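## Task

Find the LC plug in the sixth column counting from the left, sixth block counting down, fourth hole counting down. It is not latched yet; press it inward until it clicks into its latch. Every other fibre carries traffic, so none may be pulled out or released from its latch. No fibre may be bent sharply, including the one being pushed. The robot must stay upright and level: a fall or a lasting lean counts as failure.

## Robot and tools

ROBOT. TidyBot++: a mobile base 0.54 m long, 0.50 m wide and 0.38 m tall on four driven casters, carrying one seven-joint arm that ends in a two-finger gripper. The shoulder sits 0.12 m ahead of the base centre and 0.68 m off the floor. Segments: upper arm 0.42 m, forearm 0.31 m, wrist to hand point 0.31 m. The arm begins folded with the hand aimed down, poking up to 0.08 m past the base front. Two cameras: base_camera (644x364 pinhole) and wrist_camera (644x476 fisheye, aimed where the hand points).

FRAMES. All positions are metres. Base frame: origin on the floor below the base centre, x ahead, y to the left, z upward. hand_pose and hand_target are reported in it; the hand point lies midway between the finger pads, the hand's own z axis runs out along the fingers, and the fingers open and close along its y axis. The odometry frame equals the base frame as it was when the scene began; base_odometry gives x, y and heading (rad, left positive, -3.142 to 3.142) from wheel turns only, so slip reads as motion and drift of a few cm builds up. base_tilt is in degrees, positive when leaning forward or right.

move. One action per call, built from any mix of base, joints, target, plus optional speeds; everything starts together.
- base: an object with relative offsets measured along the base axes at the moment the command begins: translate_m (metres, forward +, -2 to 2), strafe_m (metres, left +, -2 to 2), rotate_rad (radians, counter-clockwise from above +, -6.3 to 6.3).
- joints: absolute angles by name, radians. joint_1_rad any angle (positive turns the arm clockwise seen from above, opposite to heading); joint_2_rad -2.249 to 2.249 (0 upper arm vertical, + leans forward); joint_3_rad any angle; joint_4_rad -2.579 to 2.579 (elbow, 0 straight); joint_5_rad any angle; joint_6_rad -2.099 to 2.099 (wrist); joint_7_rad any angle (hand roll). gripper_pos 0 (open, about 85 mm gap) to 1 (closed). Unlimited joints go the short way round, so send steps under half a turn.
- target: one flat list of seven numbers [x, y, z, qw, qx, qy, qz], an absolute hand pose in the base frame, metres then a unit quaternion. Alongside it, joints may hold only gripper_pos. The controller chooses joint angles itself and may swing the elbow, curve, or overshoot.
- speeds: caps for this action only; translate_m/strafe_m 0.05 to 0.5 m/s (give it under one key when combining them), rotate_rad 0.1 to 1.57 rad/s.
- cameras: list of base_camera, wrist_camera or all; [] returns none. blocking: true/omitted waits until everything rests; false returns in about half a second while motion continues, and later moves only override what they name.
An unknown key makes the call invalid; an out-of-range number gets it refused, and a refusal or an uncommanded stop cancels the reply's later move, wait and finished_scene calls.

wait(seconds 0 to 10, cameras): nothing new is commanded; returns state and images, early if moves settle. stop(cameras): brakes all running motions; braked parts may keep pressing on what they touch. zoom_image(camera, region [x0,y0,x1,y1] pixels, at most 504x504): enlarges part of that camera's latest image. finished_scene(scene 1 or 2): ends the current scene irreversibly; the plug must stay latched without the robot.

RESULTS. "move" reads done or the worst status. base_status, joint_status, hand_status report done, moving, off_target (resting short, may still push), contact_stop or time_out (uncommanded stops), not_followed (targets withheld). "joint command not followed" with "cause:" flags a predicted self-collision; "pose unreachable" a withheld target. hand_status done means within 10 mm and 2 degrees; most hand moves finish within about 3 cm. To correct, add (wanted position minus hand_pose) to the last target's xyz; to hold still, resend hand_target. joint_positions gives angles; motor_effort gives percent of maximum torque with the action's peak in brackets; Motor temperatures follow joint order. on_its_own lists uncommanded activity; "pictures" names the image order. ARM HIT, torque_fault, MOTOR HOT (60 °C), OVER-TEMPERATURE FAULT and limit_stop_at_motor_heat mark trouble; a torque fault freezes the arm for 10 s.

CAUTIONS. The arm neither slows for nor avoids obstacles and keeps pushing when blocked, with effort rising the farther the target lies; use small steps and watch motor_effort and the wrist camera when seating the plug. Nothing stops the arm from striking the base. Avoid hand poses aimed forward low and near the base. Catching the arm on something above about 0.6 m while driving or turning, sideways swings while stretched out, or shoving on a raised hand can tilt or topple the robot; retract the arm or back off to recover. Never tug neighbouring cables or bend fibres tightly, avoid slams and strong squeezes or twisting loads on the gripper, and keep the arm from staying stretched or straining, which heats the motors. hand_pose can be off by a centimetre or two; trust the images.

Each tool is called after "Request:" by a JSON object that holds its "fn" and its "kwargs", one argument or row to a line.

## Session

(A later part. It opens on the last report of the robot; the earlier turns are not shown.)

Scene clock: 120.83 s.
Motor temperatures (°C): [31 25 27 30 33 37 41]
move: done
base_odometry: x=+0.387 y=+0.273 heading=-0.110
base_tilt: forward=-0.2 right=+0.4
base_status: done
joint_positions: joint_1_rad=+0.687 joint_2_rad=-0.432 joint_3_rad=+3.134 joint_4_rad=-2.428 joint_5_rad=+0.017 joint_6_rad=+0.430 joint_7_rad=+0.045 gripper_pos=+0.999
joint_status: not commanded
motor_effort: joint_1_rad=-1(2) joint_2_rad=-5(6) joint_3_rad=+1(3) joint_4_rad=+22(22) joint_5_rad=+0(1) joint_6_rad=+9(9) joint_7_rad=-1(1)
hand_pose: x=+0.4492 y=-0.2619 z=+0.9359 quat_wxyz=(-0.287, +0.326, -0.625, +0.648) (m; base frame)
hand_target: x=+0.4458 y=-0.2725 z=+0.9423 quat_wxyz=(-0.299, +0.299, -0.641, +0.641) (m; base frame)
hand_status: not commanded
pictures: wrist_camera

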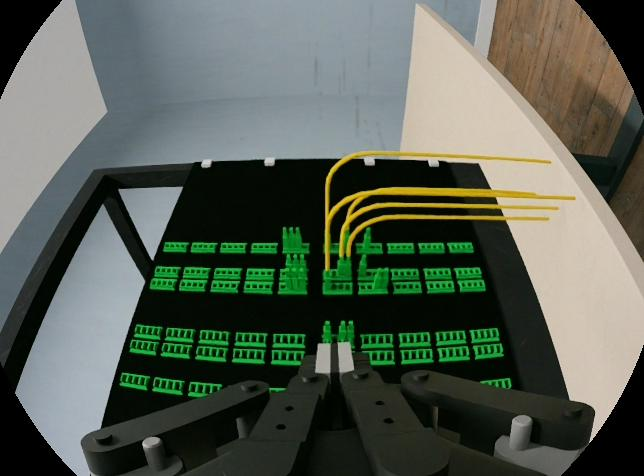

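Request:
{"fn": "move", "kwargs": {
  "base": {"translate_m":-0.12},
  "cameras": []
}}

Request:
{"fn": "move", "kwargs": {
  "base": {"strafe_m":-0.69},
  "joints": {"joint_1_rad":-0.6,"joint_2_rad":-0.422,"joint_4_rad":-2.44,"joint_6_rad":0.43,"gripper_pos":0.95},
  "cameras": ["wrist_camera"]
}}

Scene clock: 134.40 s.
Motor temperatures (°C): [31 25 27 30 33 37 41]
move: done
base_odometry: x=+0.267 y=+0.286 heading=-0.110
base_tilt: forward=-0.2 right=+0.4
base_status: done
joint_positions: joint_1_rad=+0.688 joint_2_rad=-0.433 joint_3_rad=+3.135 joint_4_rad=-2.427 joint_5_rad=+0.017 joint_6_rad=+0.430 joint_7_rad=+0.045 gripper_pos=+0.999
joint_status: not commanded
motor_effort: joint_1_rad=-1(2) joint_2_rad=-5(9) joint_3_rad=+1(2) joint_4_rad=+22(23) joint_5_rad=+0(1) joint_6_rad=+9(10) joint_7_rad=+1(1)
hand_pose: x=+0.4488 y=-0.2623 z=+0.9366 quat_wxyz=(-0.287, +0.325, -0.625, +0.649) (m; base frame)
hand_target: x=+0.4458 y=-0.2725 z=+0.9423 quat_wxyz=(-0.299, +0.299, -0.641, +0.641) (m; base frame)
hand_status: not commanded
pictures: none
No camera images: "cameras" was empty.

Scene clock: 137.13 s.
Motor temperatures (°C): [31 25 27 30 33 37 41]
move: done
base_odometry: x=+0.191 y=-0.400 heading=-0.111
base_tilt: forward=-0.2 right=+0.3
base_status: done
joint_positions: joint_1_rad=-0.585 joint_2_rad=-0.433 joint_3_rad=+3.136 joint_4_rad=-2.427 joint_5_rad=+0.017 joint_6_rad=+0.430 joint_7_rad=+0.045 gripper_pos=+0.950
joint_status: all done
motor_effort: joint_1_rad=-1(2) joint_2_rad=-5(6) joint_3_rad=+1(2) joint_4_rad=+22(23) joint_5_rad=+0(1) joint_6_rad=+9(10) joint_7_rad=+0(1)
hand_pose: x=+0.4667 y=+0.2380 z=+0.9366 quat_wxyz=(-0.616, +0.633, -0.310, +0.351) (m; base frame)
hand_target: x=+0.4664 y=+0.2402 z=+0.9243 quat_wxyz=(-0.620, +0.631, -0.332, +0.327) (m; base frame)
hand_status: not commanded
pictures: wrist_camera

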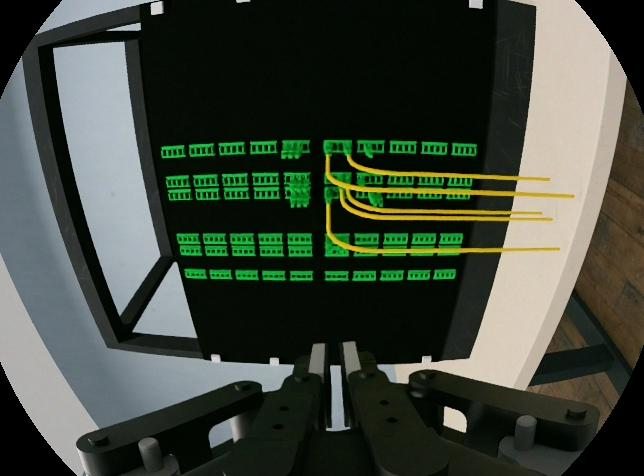

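Request:
{"fn": "move", "kwargs": {
  "base": {"translate_m":0.1},
  "joints": {"joint_4_rad":-2.482,"joint_6_rad":0.485,"joint_1_rad":-0.61,"gripper_pos":0.965},
  "cameras": ["wrist_camera"]
}}

Request:
{"fn": "zoom_image", "kwargs": {
  "camera": "wrist_camera",
  "region": [260, 220, 420, 400]
}}

Scene clock: 140.37 s.
Motor temperatures (°C): [31 25 27 30 33 37 41]
move: done
base_odometry: x=+0.291 y=-0.411 heading=-0.111
base_tilt: forward=-0.2 right=+0.4
base_status: done
joint_positions: joint_1_rad=-0.596 joint_2_rad=-0.430 joint_3_rad=+3.137 joint_4_rad=-2.468 joint_5_rad=+0.017 joint_6_rad=+0.458 joint_7_rad=+0.045 gripper_pos=+0.965
joint_status: all done
motor_effort: joint_1_rad=+0(1) joint_2_rad=-5(7) joint_3_rad=+1(2) joint_4_rad=+21(23) joint_5_rad=+0(1) joint_6_rad=+9(10) joint_7_rad=+1(1)
hand_pose: x=+0.4603 y=+0.2390 z=+0.9197 quat_wxyz=(-0.613, +0.640, -0.309, +0.345) (m; base frame)
hand_target: x=+0.4591 y=+0.2403 z=+0.9166 quat_wxyz=(-0.626, +0.629, -0.327, +0.326) (m; base frame)
hand_status: not commanded
pictures: wrist_camera

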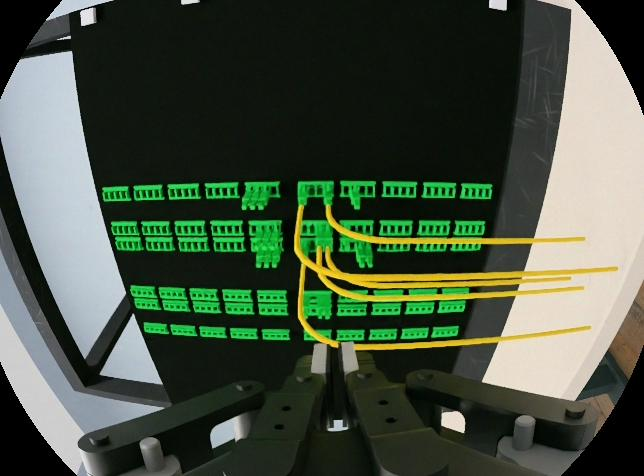

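Scaled by 2.800.

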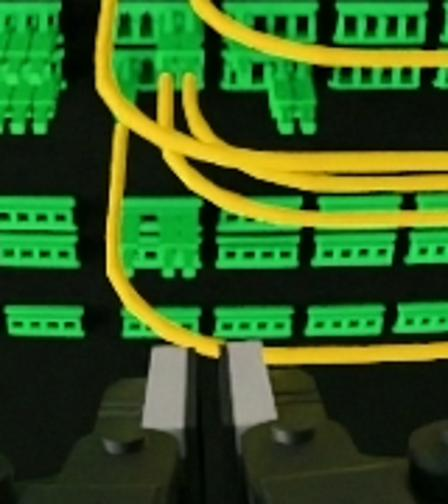

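Request:
{"fn": "move", "kwargs": {
  "base": {"translate_m":0.065,"strafe_m":0.006},
  "speeds": {"translate_m":0.1},
  "cameras": ["wrist_camera"]
}}

Request:
{"fn": "zoom_image", "kwargs": {
  "camera": "wrist_camera",
  "region": [250, 250, 410, 410]
}}

Scene clock: 143.20 s.
Motor temperatures (°C): [31 25 27 30 33 37 41]
move: done
base_odometry: x=+0.356 y=-0.413 heading=-0.111
base_tilt: forward=-0.2 right=+0.3
base_status: done
joint_positions: joint_1_rad=-0.597 joint_2_rad=-0.429 joint_3_rad=+3.137 joint_4_rad=-2.468 joint_5_rad=+0.017 joint_6_rad=+0.458 joint_7_rad=+0.045 gripper_pos=+0.965
joint_status: not commanded
motor_effort: joint_1_rad=-1(1) joint_2_rad=-5(7) joint_3_rad=+1(2) joint_4_rad=+22(22) joint_5_rad=+0(1) joint_6_rad=+9(9) joint_7_rad=+1(1)
hand_pose: x=+0.4603 y=+0.2391 z=+0.9196 quat_wxyz=(-0.613, +0.640, -0.309, +0.345) (m; base frame)
hand_target: x=+0.4591 y=+0.2403 z=+0.9166 quat_wxyz=(-0.626, +0.629, -0.327, +0.326) (m; base frame)
hand_status: not commanded
pictures: wrist_camera

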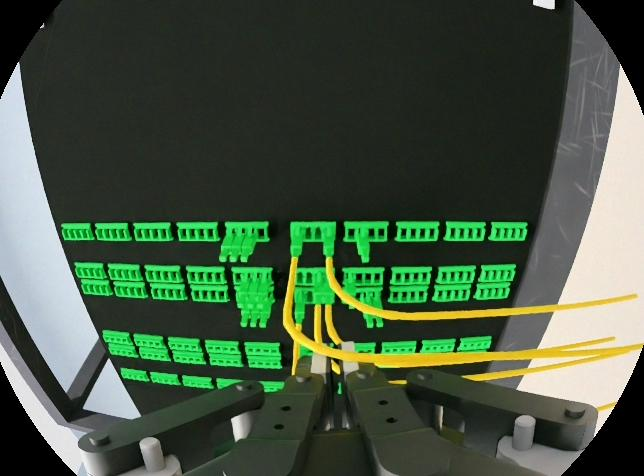

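Scaled by 3.150.

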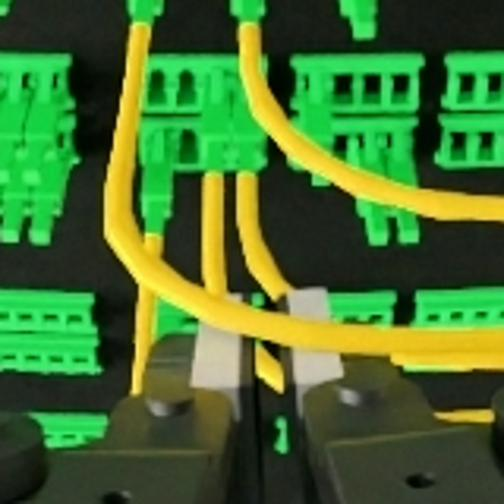

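Request:
{"fn": "move", "kwargs": {
  "base": {"translate_m":-0.065},
  "speeds": {"translate_m":0.2},
  "cameras": []
}}

Request:
{"fn": "move", "kwargs": {
  "base": {"strafe_m":-0.037},
  "cameras": []
}}

Request:
{"fn": "move", "kwargs": {
  "base": {"translate_m":0.065},
  "speeds": {"translate_m":0.1},
  "cameras": ["wrist_camera"]
}}

Request:
{"fn": "zoom_image", "kwargs": {
  "camera": "wrist_camera",
  "region": [250, 250, 410, 410]
}}

Scene clock: 147.43 s.
Motor temperatures (°C): [31 25 27 30 33 37 41]
move: done
base_odometry: x=+0.291 y=-0.405 heading=-0.111
base_tilt: forward=-0.2 right=+0.4
base_status: done
joint_positions: joint_1_rad=-0.597 joint_2_rad=-0.429 joint_3_rad=+3.137 joint_4_rad=-2.468 joint_5_rad=+0.017 joint_6_rad=+0.458 joint_7_rad=+0.045 gripper_pos=+0.965
joint_status: not commanded
motor_effort: joint_1_rad=-1(2) joint_2_rad=-5(7) joint_3_rad=+1(2) joint_4_rad=+21(22) joint_5_rad=+0(1) joint_6_rad=+9(10) joint_7_rad=+1(1)
hand_pose: x=+0.4601 y=+0.2391 z=+0.9195 quat_wxyz=(-0.613, +0.640, -0.309, +0.345) (m; base frame)
hand_target: x=+0.4591 y=+0.2403 z=+0.9166 quat_wxyz=(-0.626, +0.629, -0.327, +0.326) (m; base frame)
hand_status: not commanded
pictures: none
No camera images: "cameras" was empty.

Scene clock: 148.33 s.
Motor temperatures (°C): [31 25 27 30 33 37 41]
move: done
base_odometry: x=+0.287 y=-0.442 heading=-0.112
base_tilt: forward=-0.2 right=+0.4
base_status: done
joint_positions: joint_1_rad=-0.597 joint_2_rad=-0.429 joint_3_rad=+3.138 joint_4_rad=-2.468 joint_5_rad=+0.017 joint_6_rad=+0.458 joint_7_rad=+0.045 gripper_pos=+0.965
joint_status: not commanded
motor_effort: joint_1_rad=-1(2) joint_2_rad=-5(7) joint_3_rad=+1(2) joint_4_rad=+21(22) joint_5_rad=+0(1) joint_6_rad=+9(9) joint_7_rad=+0(1)
hand_pose: x=+0.4604 y=+0.2389 z=+0.9194 quat_wxyz=(-0.613, +0.640, -0.309, +0.345) (m; base frame)
hand_target: x=+0.4591 y=+0.2403 z=+0.9166 quat_wxyz=(-0.626, +0.629, -0.327, +0.326) (m; base frame)
hand_status: not commanded
pictures: none
No camera images: "cameras" was empty.

Scene clock: 149.53 s.
Motor temperatures (°C): [31 25 27 30 33 37 41]
move: done
base_odometry: x=+0.352 y=-0.450 heading=-0.112
base_tilt: forward=-0.2 right=+0.3
base_status: done
joint_positions: joint_1_rad=-0.597 joint_2_rad=-0.429 joint_3_rad=+3.138 joint_4_rad=-2.468 joint_5_rad=+0.017 joint_6_rad=+0.458 joint_7_rad=+0.045 gripper_pos=+0.965
joint_status: not commanded
motor_effort: joint_1_rad=-1(1) joint_2_rad=-4(7) joint_3_rad=+1(2) joint_4_rad=+21(22) joint_5_rad=+0(1) joint_6_rad=+9(9) joint_7_rad=+0(1)
hand_pose: x=+0.4604 y=+0.2389 z=+0.9193 quat_wxyz=(-0.613, +0.640, -0.309, +0.345) (m; base frame)
hand_target: x=+0.4591 y=+0.2403 z=+0.9166 quat_wxyz=(-0.626, +0.629, -0.327, +0.326) (m; base frame)
hand_status: not commanded
pictures: wrist_camera

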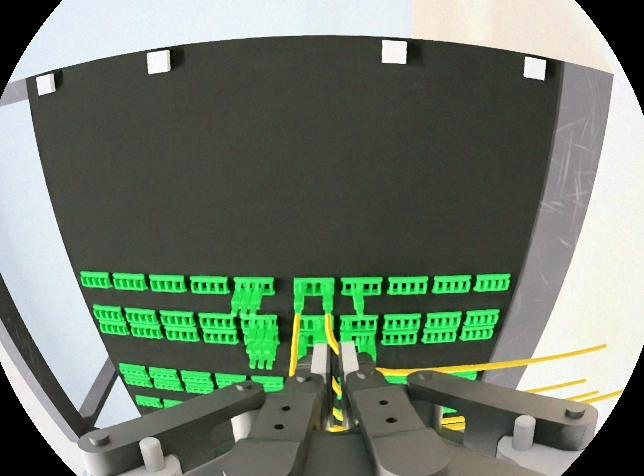

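Scaled by 3.150.

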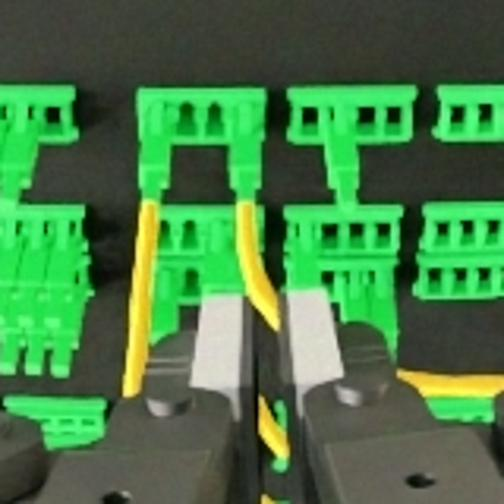

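Request:
{"fn": "zoom_image", "kwargs": {
  "camera": "wrist_camera",
  "region": [285, 265, 345, 325]
}}

Request:
{"fn": "zoom_image", "kwargs": {
  "camera": "wrist_camera",
  "region": [335, 265, 395, 325]
}}

Scaled by 8.400.

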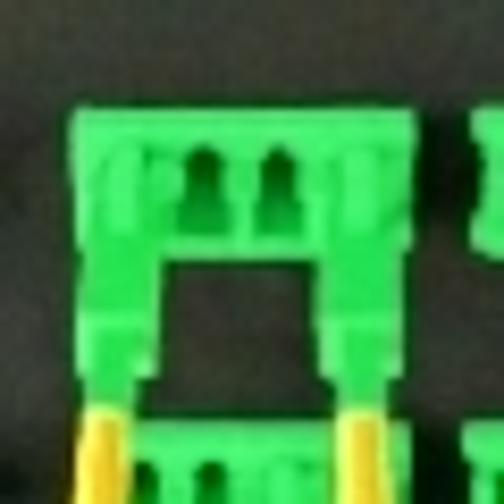

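Scaled by 8.400.

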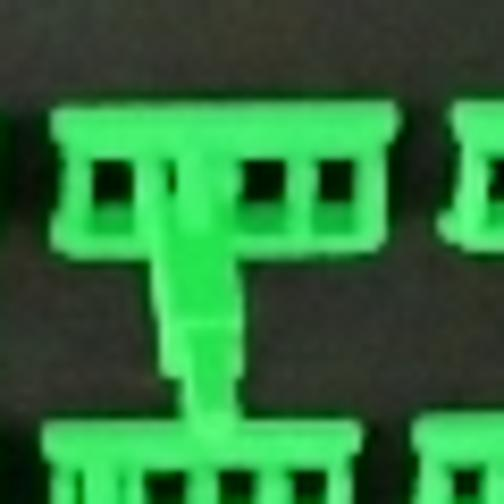

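Request:
{"fn": "zoom_image", "kwargs": {
  "camera": "wrist_camera",
  "region": [290, 290, 312, 318]
}}

Request:
{"fn": "zoom_image", "kwargs": {
  "camera": "wrist_camera",
  "region": [318, 290, 340, 318]
}}

Request:
{"fn": "zoom_image", "kwargs": {
  "camera": "wrist_camera",
  "region": [220, 265, 290, 335]
}}

Scaled by 18.000.

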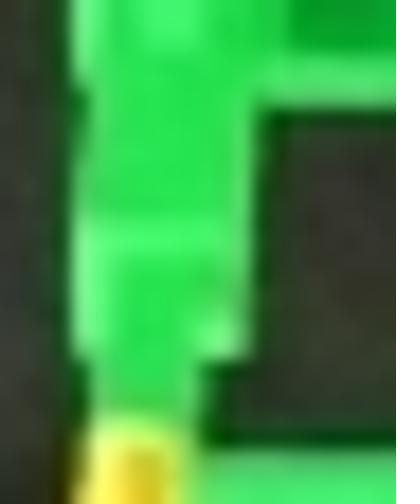

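Scaled by 18.000.

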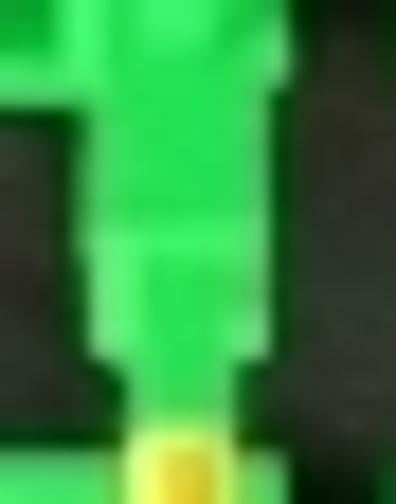

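Scaled by 7.200.

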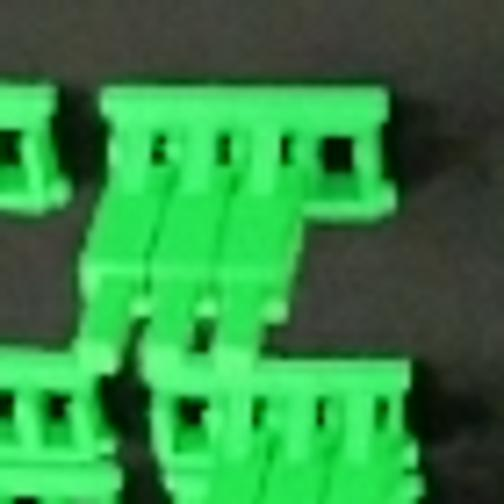

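Request:
{"fn": "move", "kwargs": {
  "base": {"translate_m":-0.12,"strafe_m":-0.05},
  "speeds": {"translate_m":0.25},
  "cameras": ["wrist_camera"]
}}

Request:
{"fn": "zoom_image", "kwargs": {
  "camera": "wrist_camera",
  "region": [250, 150, 450, 350]
}}

Scene clock: 156.23 s.
Motor temperatures (°C): [31 25 27 30 33 37 41]
move: done
base_odometry: x=+0.227 y=-0.486 heading=-0.112
base_tilt: forward=-0.2 right=+0.4
base_status: done
joint_positions: joint_1_rad=-0.598 joint_2_rad=-0.430 joint_3_rad=+3.138 joint_4_rad=-2.468 joint_5_rad=+0.017 joint_6_rad=+0.458 joint_7_rad=+0.045 gripper_pos=+0.965
joint_status: not commanded
motor_effort: joint_1_rad=-1(2) joint_2_rad=-5(7) joint_3_rad=+1(1) joint_4_rad=+21(22) joint_5_rad=+0(1) joint_6_rad=+9(9) joint_7_rad=+0(1)
hand_pose: x=+0.4602 y=+0.2389 z=+0.9194 quat_wxyz=(-0.613, +0.640, -0.309, +0.345) (m; base frame)
hand_target: x=+0.4591 y=+0.2403 z=+0.9166 quat_wxyz=(-0.626, +0.629, -0.327, +0.326) (m; base frame)
hand_status: not commanded
pictures: wrist_camera

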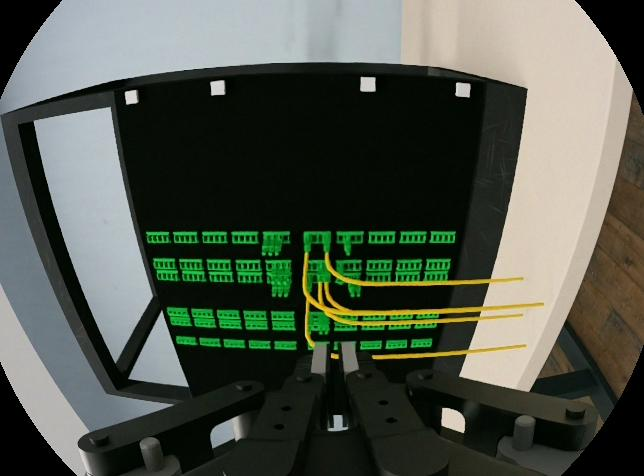

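Scaled by 2.520.

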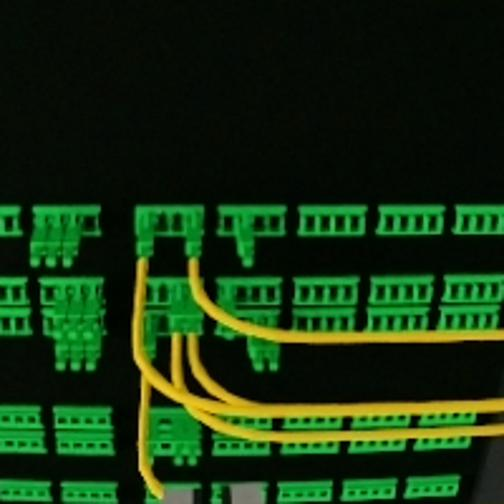

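Request:
{"fn": "finished_scene", "kwargs": {
  "scene": 2
}}

The scene is finished: the task was done.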